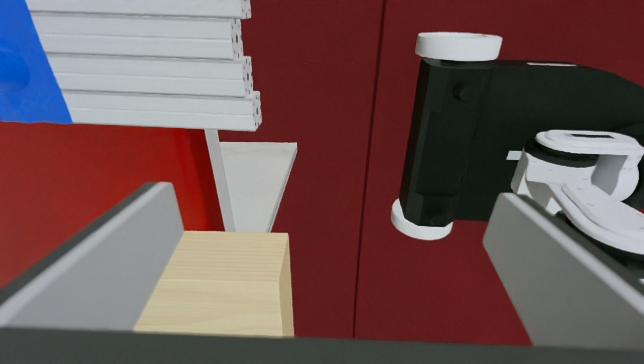

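>>> {"api": "move", "payload": {"joints": {"torso_pitch_rad":0.6,"left_shoulder_pitch_rad":-1.757,"right_shoulder_pitch_rad":-1.744,"left_gripper_m":0.06,"right_gripper_m":0.06}, "min_time_s": 2.4, "cameras": []}}

>>> {"api": "move", "payload": {"base": {"x_m_s":0.2,"for_s":0.6}, "cameras": []}}

>>> {"api": "move", "payload": {"target": {"side":"left","x":0.37,"y":0.17,"z":0.84,"quat_wxyz":[0.985,0,-0.174,0]}, "cameras": []}}

>>> {"api": "move", "payload": {"target": {"side":"right","x":0.37,"y":-0.215,"z":0.84,"quat_wxyz":[0.985,0,-0.174,0]}}}

Scene clock: 53.73 s.
Joint torques (N m): left_arm=[-23.49 5.83 1.89 -7.96 0.16 -0.55 -0.27] | right_arm=[-26.03 -6.7 -1.75 -8.49 -0.05 0.03 0.05]
External joint torques (N m): left_arm=[1.15 -1.52 1.52 0.54 0.03 -0.38 -0.26] | right_arm=[-1.99 1.03 -1.72 -0.49 -0.18 0.16 0.05]
Motor temperatures (°C): left_arm=[31 28 32 36 34 33 37] | right_arm=[34 30 32 30 35 36 34]
Wrist force (N): left_arm=[0.9 1.7 -6.8] | right_arm=[-1.2 1.1 -5.4]
Wrist torque (N m): left_arm=[-0.34 0.18 0.07] | right_arm=[-0.15 -0.05 -0.09]
Wrist force, peak (N): left_arm=[0.6 2.5 -8.5] | right_arm=[-1.0 1.1 -5.8]
move: done
base_odometry: x=+0.465 y=+1.237 heading=+0.001
lidar_m: 0.42 1.07 1.43 3.66 2.23 1.60 1.52 1.58 2.12 1.19 0.78 0.90
base_status: not commanded
joint_positions: torso_squat_rad=+0.350 torso_shift_rad=+0.000 torso_pitch_rad=+0.600 torso_yaw_rad=+0.000 left_shoulder_pitch_rad=-1.757 left_shoulder_roll_rad=+0.305 left_shoulder_yaw_rad=+0.140 left_elbow_rad=-0.267 left_forearm_roll_rad=+0.203 left_wrist_pitch_rad=+1.367 left_hand_roll_rad=-0.046 left_gripper_m=+0.060 right_shoulder_pitch_rad=-1.744 right_shoulder_roll_rad=-0.335 right_shoulder_yaw_rad=-0.172 right_elbow_rad=-0.267 right_forearm_roll_rad=-0.186 right_wrist_pitch_rad=+1.359 right_hand_roll_rad=+0.086 right_gripper_m=+0.060 head_pan_rad=+0.000 head_tilt_rad=+0.850
joint_status: all done
wheel_motors_off: 0
motor_effort: left_wheel=-7(9) right_wheel=+8(11)
chest: x=-0.0533 y=+0.0001 z=+1.1934 quat_wxyz=(+0.955, +0.000, +0.296, +0.000) (m; base frame)
left_hand: x=+0.5021 y=+0.1360 z=+0.8660 quat_wxyz=(+0.995, -0.030, -0.014, -0.096) (m; base frame)
right_hand: x=+0.5055 y=-0.1559 z=+0.8642 quat_wxyz=(+0.995, +0.029, -0.017, +0.095) (m; base frame)
pictures: none
No camera images: "cameras" was empty.

Scene clock: 55.17 s.
Joint torques (N m): left_arm=[-23.02 5.95 1.62 -7.93 0.1 -0.4 -0.29] | right_arm=[-25.25 -7.01 -1.87 -8.35 -0.02 -0.06 0.06]
External joint torques (N m): left_arm=[1.62 -1.4 1.25 0.57 -0.03 -0.23 -0.29] | right_arm=[-1.21 0.72 -1.84 -0.35 -0.15 0.07 0.05]
Motor temperatures (°C): left_arm=[31 28 32 36 34 33 37] | right_arm=[35 30 32 30 35 36 34]
Wrist force (N): left_arm=[0.4 2.1 -7.4] | right_arm=[-0.9 0.2 -4.5]
Wrist torque (N m): left_arm=[-0.36 0.08 0.08] | right_arm=[-0.01 -0.01 -0.07]
Wrist force, peak (N): left_arm=[1.2 2.5 -7.9] | right_arm=[-0.5 0.1 -5.6]
move: done
base_odometry: x=+0.585 y=+1.237 heading=+0.001
lidar_m: 0.31 0.31 1.25 3.25 2.41 1.72 1.63 1.70 2.27 1.19 0.72 0.90
base_status: done (sent for 0.6 of 0.6 s)
joint_positions: torso_squat_rad=+0.350 torso_shift_rad=+0.000 torso_pitch_rad=+0.600 torso_yaw_rad=+0.000 left_shoulder_pitch_rad=-1.757 left_shoulder_roll_rad=+0.305 left_shoulder_yaw_rad=+0.140 left_elbow_rad=-0.267 left_forearm_roll_rad=+0.203 left_wrist_pitch_rad=+1.367 left_hand_roll_rad=-0.046 left_gripper_m=+0.060 right_shoulder_pitch_rad=-1.744 right_shoulder_roll_rad=-0.335 right_shoulder_yaw_rad=-0.172 right_elbow_rad=-0.267 right_forearm_roll_rad=-0.186 right_wrist_pitch_rad=+1.359 right_hand_roll_rad=+0.086 right_gripper_m=+0.060 head_pan_rad=+0.000 head_tilt_rad=+0.850
joint_status: not commanded
wheel_motors_off: 0
motor_effort: left_wheel=-4(17) right_wheel=+2(30)
chest: x=-0.0533 y=+0.0001 z=+1.1934 quat_wxyz=(+0.955, +0.000, +0.296, +0.000) (m; base frame)
left_hand: x=+0.5021 y=+0.1360 z=+0.8661 quat_wxyz=(+0.995, -0.030, -0.014, -0.096) (m; base frame)
right_hand: x=+0.5056 y=-0.1558 z=+0.8644 quat_wxyz=(+0.995, +0.029, -0.017, +0.096) (m; base frame)
pictures: none
No camera images: "cameras" was empty.

Scene clock: 57.43 s.
Joint torques (N m): left_arm=[-12.6 4.88 6.8 -7.83 -0.54 -0.94 -0.11] | right_arm=[-25.71 -6.83 -1.86 -8.43 -0.12 -0.01 0.13]
External joint torques (N m): left_arm=[0.07 -0.7 0.82 0.08 -0.11 -0.37 -0.09] | right_arm=[-1.67 0.89 -1.83 -0.43 -0.25 0.12 0.13]
Motor temperatures (°C): left_arm=[31 28 32 36 34 33 37] | right_arm=[35 30 32 30 35 36 34]
Wrist force (N): left_arm=[-1.1 1.9 -7.4] | right_arm=[-0.9 0.0 -5.3]
Wrist torque (N m): left_arm=[-0.37 0.06 0.12] | right_arm=[0.01 0.00 -0.06]
Wrist force, peak (N): left_arm=[0.3 2.0 -9.3] | right_arm=[-1.1 1.0 -5.5]
move: done
base_odometry: x=+0.585 y=+1.237 heading=+0.001
lidar_m: 0.31 0.31 1.25 3.26 2.40 1.71 1.64 1.71 2.30 1.19 0.73 0.89
base_status: not commanded
joint_positions: torso_squat_rad=+0.350 torso_shift_rad=+0.000 torso_pitch_rad=+0.600 torso_yaw_rad=+0.000 left_shoulder_pitch_rad=-0.810 left_shoulder_roll_rad=+0.609 left_shoulder_yaw_rad=-0.391 left_elbow_rad=-1.879 left_forearm_roll_rad=+0.356 left_wrist_pitch_rad=+1.535 left_hand_roll_rad=+0.730 left_gripper_m=+0.060 right_shoulder_pitch_rad=-1.744 right_shoulder_roll_rad=-0.335 right_shoulder_yaw_rad=-0.172 right_elbow_rad=-0.267 right_forearm_roll_rad=-0.186 right_wrist_pitch_rad=+1.359 right_hand_roll_rad=+0.086 right_gripper_m=+0.060 head_pan_rad=+0.000 head_tilt_rad=+0.850
joint_status: all done
wheel_motors_off: 0
motor_effort: left_wheel=-3(6) right_wheel=+6(6)
chest: x=-0.0533 y=+0.0001 z=+1.1934 quat_wxyz=(+0.955, +0.000, +0.296, +0.000) (m; base frame)
left_hand: x=+0.3694 y=+0.1698 z=+0.8408 quat_wxyz=(+0.985, -0.001, -0.172, -0.001) (m; base frame)
left_hand_status: reached (checked arc, planned for 1.9 s): 1 mm and 0.3 deg off.
right_hand: x=+0.5056 y=-0.1558 z=+0.8644 quat_wxyz=(+0.995, +0.029, -0.017, +0.096) (m; base frame)
pictures: none
No camera images: "cameras" was empty.

Scene clock: 59.73 s.
Joint torques (N m): left_arm=[-12.32 4.4 7.08 -7.59 -0.65 -0.92 -0.09] | right_arm=[-12.26 -9.05 -5.53 -8.44 0.47 -0.56 0.35]
External joint torques (N m): left_arm=[0.35 -1.19 1.1 0.32 -0.22 -0.35 -0.07] | right_arm=[-1.09 -1.55 0.14 -0.86 -0.12 0.01 0.33]
Motor temperatures (°C): left_arm=[31 28 32 36 34 33 37] | right_arm=[35 30 32 30 35 36 34]
Wrist force (N): left_arm=[-1.2 1.9 -7.2] | right_arm=[-3.0 0.5 -5.1]
Wrist torque (N m): left_arm=[-0.36 0.07 0.11] | right_arm=[-0.06 -0.11 -0.10]
Wrist force, peak (N): left_arm=[-0.9 1.8 -8.0] | right_arm=[-4.0 1.0 -4.9]
move: done
base_odometry: x=+0.585 y=+1.237 heading=+0.001
lidar_m: 0.30 0.30 1.27 3.24 2.41 1.72 1.63 1.69 2.28 1.18 0.72 0.89
base_status: not commanded
joint_positions: torso_squat_rad=+0.350 torso_shift_rad=+0.000 torso_pitch_rad=+0.600 torso_yaw_rad=+0.000 left_shoulder_pitch_rad=-0.810 left_shoulder_roll_rad=+0.609 left_shoulder_yaw_rad=-0.391 left_elbow_rad=-1.879 left_forearm_roll_rad=+0.356 left_wrist_pitch_rad=+1.535 left_hand_roll_rad=+0.730 left_gripper_m=+0.060 right_shoulder_pitch_rad=-0.713 right_shoulder_roll_rad=-0.625 right_shoulder_yaw_rad=+0.241 right_elbow_rad=-1.894 right_forearm_roll_rad=-0.385 right_wrist_pitch_rad=+1.504 right_hand_roll_rad=-0.590 right_gripper_m=+0.060 head_pan_rad=+0.000 head_tilt_rad=+0.850
joint_status: all done
wheel_motors_off: 0
motor_effort: left_wheel=-4(4) right_wheel=+6(7)
chest: x=-0.0533 y=+0.0001 z=+1.1934 quat_wxyz=(+0.955, +0.000, +0.296, +0.000) (m; base frame)
left_hand: x=+0.3695 y=+0.1698 z=+0.8408 quat_wxyz=(+0.985, -0.001, -0.172, -0.001) (m; base frame)
right_hand: x=+0.3698 y=-0.2149 z=+0.8399 quat_wxyz=(+0.985, +0.000, -0.174, +0.000) (m; base frame)
right_hand_status: reached (checked arc, planned for 2.0 s): 0 mm and 0.0 deg off.
pictures: head_camera, left_wrist_camera, right_wrist_camera
camera_calibration:
head_camera: T_world_to_cam=[[-0.0224965, -0.999502, -0.0221482, 0.0306819], [-0.983916, 0.0260617, -0.176719, 0.36608], [0.177208, 0.0178165, -0.984012, 1.25596], [0, 0, 0, 1]] pos_world=[0.138317, -0.00125081, 1.30125]
left_wrist_camera: T_world_to_cam=[[0.943488, 0.0243599, 0.330509, -0.631211], [-0.131975, -0.887188, 0.442131, -0.14327], [0.303994, -0.460764, -0.833837, 0.739621], [0, 0, 0, 1]] pos_world=[0.351791, 0.22906, 0.888689]
right_wrist_camera: T_world_to_cam=[[-0.92995, -0.0288372, -0.366553, 0.64436], [-0.209318, 0.861129, 0.463296, -0.0996383], [0.302289, 0.507568, -0.806843, 0.747135], [0, 0, 0, 1]] pos_world=[0.352516, -0.274839, 0.885175]

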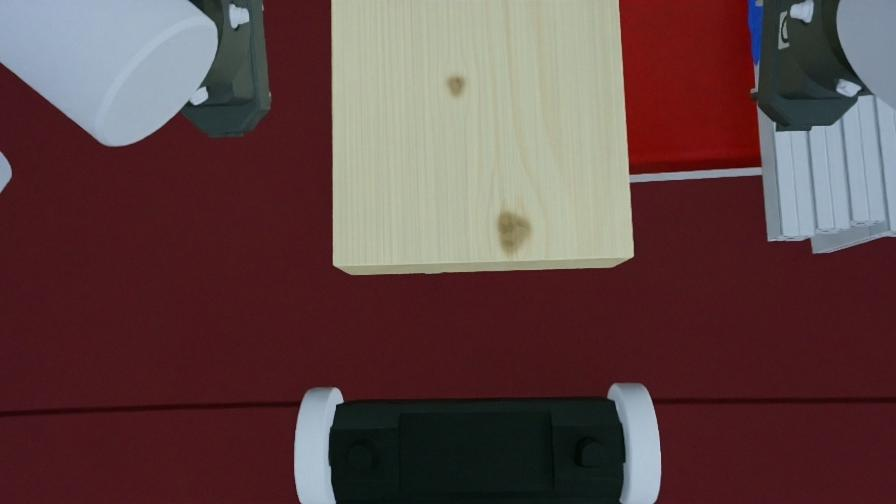

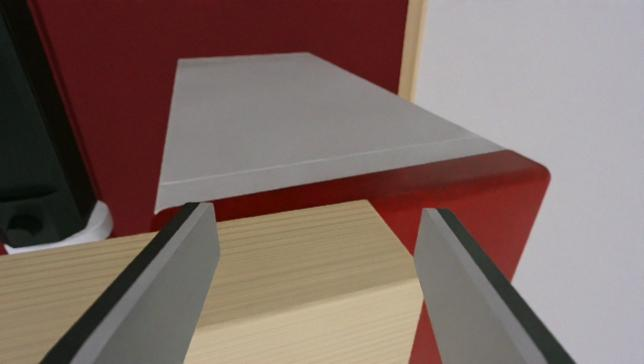

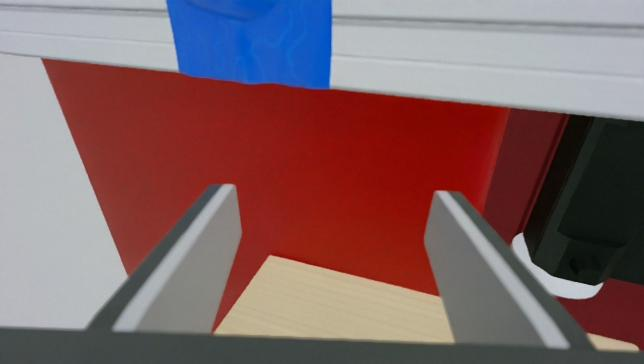

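>>> {"api": "move", "payload": {"target": {"side":"left","x":0.355,"y":0.145,"z":0.764,"quat_wxyz":[0.985,0,-0.174,0]}, "cameras": []}}

>>> {"api": "move", "payload": {"target": {"side":"right","x":0.355,"y":-0.185,"z":0.764,"quat_wxyz":[0.985,0,-0.174,0]}}}

Scene clock: 62.27 s.
Joint torques (N m): left_arm=[-11.37 2.88 6.12 -7.96 -0.55 -0.68 0.1] | right_arm=[-12.13 -8.58 -5.45 -8.03 0.55 -0.59 0.24]
External joint torques (N m): left_arm=[0.64 -0.78 1.24 0.43 -0.12 -0.12 0.12] | right_arm=[-0.96 -1.07 0.22 -0.45 -0.04 -0.02 0.22]
Motor temperatures (°C): left_arm=[31 28 32 36 34 33 37] | right_arm=[35 30 32 30 35 36 34]
Wrist force (N): left_arm=[-0.5 1.8 -7.3] | right_arm=[-2.6 1.3 -4.6]
Wrist torque (N m): left_arm=[-0.37 0.11 0.11] | right_arm=[-0.13 -0.09 -0.12]
Wrist force, peak (N): left_arm=[-2.1 1.3 -8.3] | right_arm=[-3.0 1.3 -5.3]
move: done
base_odometry: x=+0.585 y=+1.237 heading=+0.001
lidar_m: 0.30 0.31 1.24 3.25 2.40 1.71 1.64 1.71 2.27 1.18 0.73 0.91
base_status: not commanded
joint_positions: torso_squat_rad=+0.350 torso_shift_rad=+0.000 torso_pitch_rad=+0.600 torso_yaw_rad=+0.000 left_shoulder_pitch_rad=-0.772 left_shoulder_roll_rad=+0.503 left_shoulder_yaw_rad=-0.504 left_elbow_rad=-1.661 left_forearm_roll_rad=+0.213 left_wrist_pitch_rad=+1.310 left_hand_roll_rad=+0.769 left_gripper_m=+0.060 right_shoulder_pitch_rad=-0.713 right_shoulder_roll_rad=-0.625 right_shoulder_yaw_rad=+0.241 right_elbow_rad=-1.894 right_forearm_roll_rad=-0.385 right_wrist_pitch_rad=+1.504 right_hand_roll_rad=-0.590 right_gripper_m=+0.060 head_pan_rad=+0.000 head_tilt_rad=+0.850
joint_status: all done
wheel_motors_off: 0
motor_effort: left_wheel=-4(5) right_wheel=+4(7)
chest: x=-0.0533 y=+0.0001 z=+1.1934 quat_wxyz=(+0.955, +0.000, +0.296, +0.000) (m; base frame)
left_hand: x=+0.3548 y=+0.1449 z=+0.7642 quat_wxyz=(+0.985, +0.000, -0.174, +0.000) (m; base frame)
left_hand_status: reached (checked arc, planned for 0.5 s): 0 mm and 0.0 deg off.
right_hand: x=+0.3699 y=-0.2149 z=+0.8399 quat_wxyz=(+0.985, +0.000, -0.174, +0.000) (m; base frame)
pictures: none
No camera images: "cameras" was empty.

Scene clock: 63.10 s.
Joint torques (N m): left_arm=[-11.45 2.86 5.82 -7.91 -0.7 -0.7 0.16] | right_arm=[-9.9 -4.99 -4.35 -8.03 0.31 -0.25 -0.18]
External joint torques (N m): left_arm=[0.56 -0.8 0.94 0.47 -0.27 -0.14 0.18] | right_arm=[0.71 0.37 0.21 0.01 -0.29 0.31 -0.2]
Motor temperatures (°C): left_arm=[31 28 32 36 34 33 37] | right_arm=[35 30 32 30 35 36 34]
Wrist force (N): left_arm=[-0.7 0.8 -7.1] | right_arm=[-1.9 0.5 -1.0]
Wrist torque (N m): left_arm=[-0.21 0.14 0.12] | right_arm=[-0.09 -0.04 -0.07]
Wrist force, peak (N): left_arm=[-2.0 1.3 -8.1] | right_arm=[-3.8 2.2 -5.0]
move: done
base_odometry: x=+0.585 y=+1.237 heading=+0.001
lidar_m: 0.31 0.31 1.24 3.27 2.42 1.73 1.63 1.71 2.27 1.20 0.73 0.90
base_status: not commanded
joint_positions: torso_squat_rad=+0.350 torso_shift_rad=+0.000 torso_pitch_rad=+0.600 torso_yaw_rad=+0.000 left_shoulder_pitch_rad=-0.772 left_shoulder_roll_rad=+0.503 left_shoulder_yaw_rad=-0.504 left_elbow_rad=-1.661 left_forearm_roll_rad=+0.213 left_wrist_pitch_rad=+1.310 left_hand_roll_rad=+0.769 left_gripper_m=+0.060 right_shoulder_pitch_rad=-0.683 right_shoulder_roll_rad=-0.511 right_shoulder_yaw_rad=+0.362 right_elbow_rad=-1.692 right_forearm_roll_rad=-0.235 right_wrist_pitch_rad=+1.287 right_hand_roll_rad=-0.625 right_gripper_m=+0.060 head_pan_rad=+0.000 head_tilt_rad=+0.850
joint_status: all done
wheel_motors_off: 0
motor_effort: left_wheel=-4(5) right_wheel=+4(6)
chest: x=-0.0533 y=+0.0001 z=+1.1935 quat_wxyz=(+0.955, +0.000, +0.295, +0.000) (m; base frame)
left_hand: x=+0.3549 y=+0.1450 z=+0.7643 quat_wxyz=(+0.985, +0.000, -0.174, +0.000) (m; base frame)
right_hand: x=+0.3550 y=-0.1850 z=+0.7643 quat_wxyz=(+0.985, +0.000, -0.174, +0.000) (m; base frame)
right_hand_status: reached (checked arc, planned for 0.5 s): 0 mm and 0.0 deg off.
pictures: head_camera, left_wrist_camera, right_wrist_camera
camera_calibration:
head_camera: T_world_to_cam=[[-0.0224965, -0.999502, -0.0221482, 0.0306819], [-0.983916, 0.0260617, -0.176719, 0.36608], [0.177208, 0.0178165, -0.984012, 1.25596], [0, 0, 0, 1]] pos_world=[0.138317, -0.00125081, 1.30125]
left_wrist_camera: T_world_to_cam=[[0.94206, 0.0267599, 0.334375, -0.594253], [-0.131305, -0.887856, 0.440989, -0.132679], [0.308678, -0.459343, -0.8329, 0.666073], [0, 0, 0, 1]] pos_world=[0.336799, 0.204059, 0.811985]
right_wrist_camera: T_world_to_cam=[[-0.92959, -0.0291345, -0.367441, 0.604183], [-0.209924, 0.861248, 0.462799, -0.0928407], [0.302975, 0.507349, -0.806724, 0.675083], [0, 0, 0, 1]] pos_world=[0.337621, -0.244941, 0.809574]

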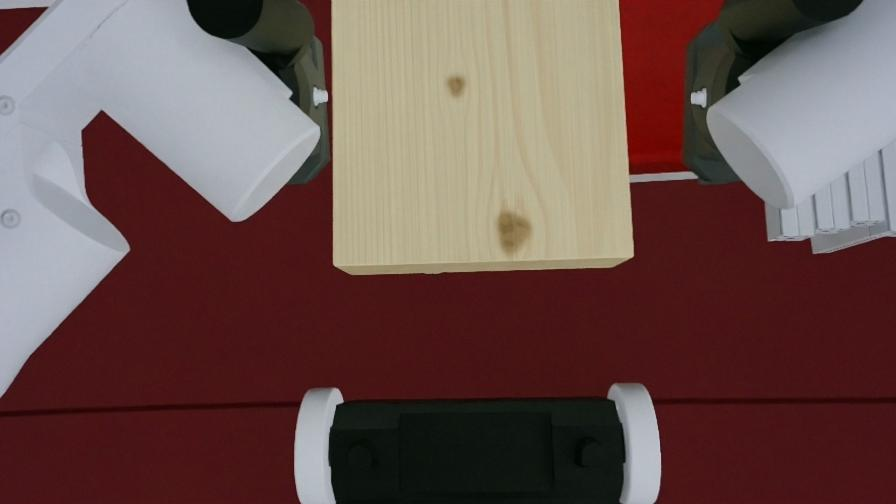

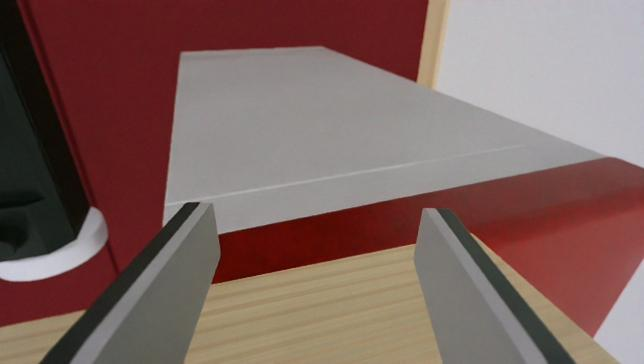

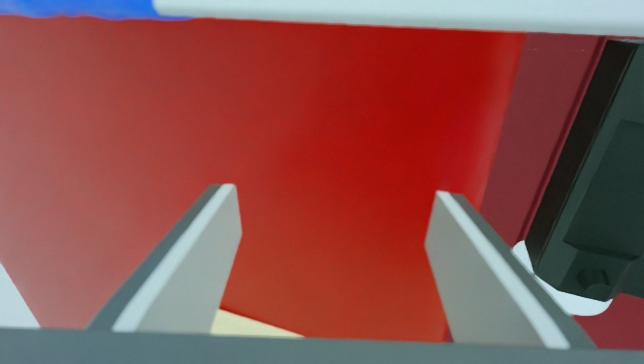

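>>> {"api": "move", "payload": {"target": {"side":"left","x":0.355,"y":0.118,"z":0.764,"quat_wxyz":[0.985,0,-0.174,0]}, "cameras": []}}

>>> {"api": "move", "payload": {"target": {"side":"right","x":0.355,"y":-0.145,"z":0.764,"quat_wxyz":[0.985,0,-0.174,0]}}}

Scene clock: 66.53 s.
Joint torques (N m): left_arm=[-11.91 -0.21 3.83 -8.21 0.1 -1.34 0.27] | right_arm=[-9.96 -4.71 -3.96 -7.77 0.39 -0.36 -0.14]
External joint torques (N m): left_arm=[0.61 -2.6 -0.66 0.32 0.55 -0.8 0.29] | right_arm=[0.66 0.66 0.6 0.27 -0.21 0.2 -0.16]
Motor temperatures (°C): left_arm=[31 28 32 36 34 33 37] | right_arm=[35 30 32 30 35 36 34]
Wrist force (N): left_arm=[-1.4 4.7 -5.8] | right_arm=[-1.0 0.4 -0.6]
Wrist torque (N m): left_arm=[-0.44 0.03 0.10] | right_arm=[-0.12 0.04 -0.10]
Wrist force, peak (N): left_arm=[-0.8 24.2 1.0] | right_arm=[-2.5 0.7 -1.4]
move: done
base_odometry: x=+0.585 y=+1.237 heading=+0.001
lidar_m: 0.30 0.31 1.25 3.26 2.41 1.71 1.63 1.70 2.28 1.19 0.72 0.90
base_status: not commanded
joint_positions: torso_squat_rad=+0.350 torso_shift_rad=+0.000 torso_pitch_rad=+0.600 torso_yaw_rad=+0.000 left_shoulder_pitch_rad=-0.811 left_shoulder_roll_rad=+0.443 left_shoulder_yaw_rad=-0.537 left_elbow_rad=-1.626 left_forearm_roll_rad=+0.169 left_wrist_pitch_rad=+1.333 left_hand_roll_rad=+0.801 left_gripper_m=+0.060 right_shoulder_pitch_rad=-0.683 right_shoulder_roll_rad=-0.511 right_shoulder_yaw_rad=+0.362 right_elbow_rad=-1.692 right_forearm_roll_rad=-0.235 right_wrist_pitch_rad=+1.287 right_hand_roll_rad=-0.625 right_gripper_m=+0.060 head_pan_rad=+0.000 head_tilt_rad=+0.850
joint_status: all done
wheel_motors_off: 0
motor_effort: left_wheel=-4(5) right_wheel=+4(7)
chest: x=-0.0533 y=+0.0001 z=+1.1935 quat_wxyz=(+0.955, +0.000, +0.295, +0.000) (m; base frame)
left_hand: x=+0.3551 y=+0.1184 z=+0.7641 quat_wxyz=(+0.985, +0.000, -0.174, +0.000) (m; base frame)
left_hand_status: reached (checked arc, planned for 0.3 s): 0 mm and 0.0 deg off.
right_hand: x=+0.3550 y=-0.1849 z=+0.7644 quat_wxyz=(+0.985, +0.000, -0.174, +0.000) (m; base frame)
pictures: none
No camera images: "cameras" was empty.

Scene clock: 67.20 s.
Joint torques (N m): left_arm=[-15.38 -21.2 -5.92 -17 7.53 -6.44 0.4] | right_arm=[-21.72 24.62 5.2 -17.5 -7.31 -8.92 -2.58]
External joint torques (N m): left_arm=[-2.85 -23.74 -10.45 -8.5 7.99 -5.91 0.42] | right_arm=[-10.41 28.31 9.19 -9.28 -7.95 -8.4 -2.6]
Motor temperatures (°C): left_arm=[31 28 32 36 34 33 37] | right_arm=[35 30 32 30 35 36 34]
Wrist force (N): left_arm=[8.1 49.0 -4.8] | right_arm=[-9.9 -61.2 16.3]
Wrist torque (N m): left_arm=[-1.94 0.34 -0.51] | right_arm=[3.29 0.23 2.73]
Wrist force, peak (N): left_arm=[10.3 62.0 -5.0] | right_arm=[-11.5 -75.2 17.3]
move: done
base_odometry: x=+0.585 y=+1.237 heading=+0.001
lidar_m: 0.30 0.29 1.27 3.26 2.42 1.72 1.63 1.70 2.28 1.19 0.72 0.89
base_status: not commanded
joint_positions: torso_squat_rad=+0.350 torso_shift_rad=+0.000 torso_pitch_rad=+0.599 torso_yaw_rad=+0.000 left_shoulder_pitch_rad=-0.810 left_shoulder_roll_rad=+0.448 left_shoulder_yaw_rad=-0.535 left_elbow_rad=-1.624 left_forearm_roll_rad=+0.167 left_wrist_pitch_rad=+1.335 left_hand_roll_rad=+0.801 left_gripper_m=+0.060 right_shoulder_pitch_rad=-0.733 right_shoulder_roll_rad=-0.437 right_shoulder_yaw_rad=+0.416 right_elbow_rad=-1.658 right_forearm_roll_rad=-0.159 right_wrist_pitch_rad=+1.327 right_hand_roll_rad=-0.678 right_gripper_m=+0.060 head_pan_rad=+0.000 head_tilt_rad=+0.850
joint_status: all done
wheel_motors_off: 0
motor_effort: left_wheel=-6(7) right_wheel=+8(10)
chest: x=-0.0537 y=+0.0001 z=+1.1936 quat_wxyz=(+0.955, +0.000, +0.295, +0.000) (m; base frame)
left_hand: x=+0.3560 y=+0.1228 z=+0.7640 quat_wxyz=(+0.985, +0.005, -0.175, +0.002) (m; base frame)
right_hand: x=+0.3547 y=-0.1511 z=+0.7633 quat_wxyz=(+0.985, -0.006, -0.173, -0.001) (m; base frame)
right_hand_status: reached (checked arc, planned for 0.3 s): 6 mm and 0.7 deg off.
pictures: head_camera, left_wrist_camera, right_wrist_camera
camera_calibration:
head_camera: T_world_to_cam=[[-0.0227099, -0.9995, -0.0220027, 0.0305182], [-0.983783, 0.0262587, -0.177428, 0.366544], [0.177917, 0.0176165, -0.983888, 1.25608], [0, 0, 0, 1]] pos_world=[0.137815, -0.00124972, 1.30155]
left_wrist_camera: T_world_to_cam=[[0.941544, 0.0284843, 0.335683, -0.59567], [-0.127469, -0.892218, 0.433242, -0.147018], [0.311843, -0.450706, -0.836432, 0.65579], [0, 0, 0, 1]] pos_world=[0.337606, 0.181364, 0.812174]
right_wrist_camera: T_world_to_cam=[[-0.930429, -0.0287914, -0.365339, 0.603221], [-0.204915, 0.867372, 0.453514, -0.115327], [0.303828, 0.496826, -0.812928, 0.659968], [0, 0, 0, 1]] pos_world=[0.337106, -0.210491, 0.809189]

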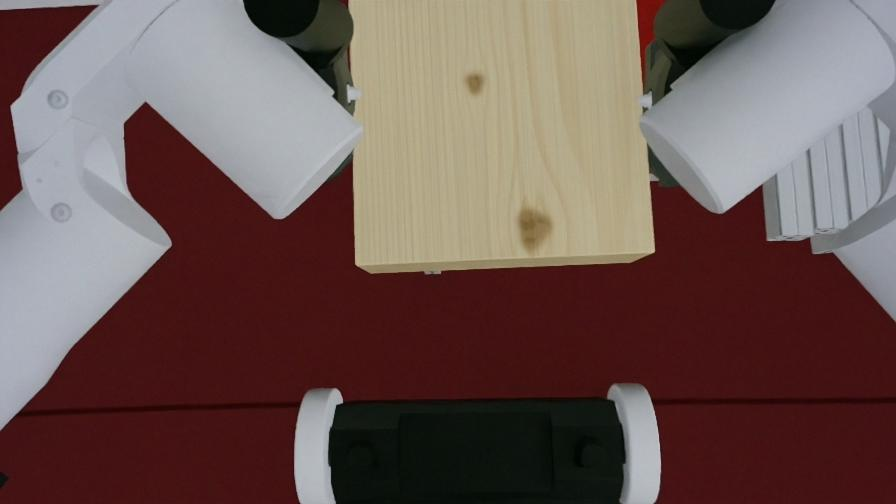

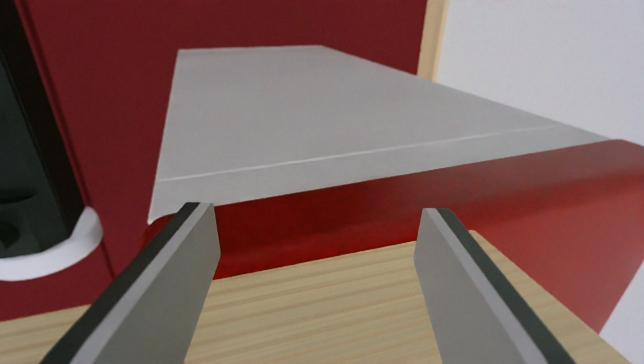

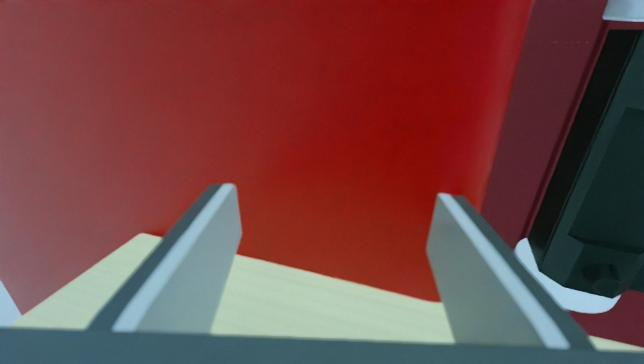

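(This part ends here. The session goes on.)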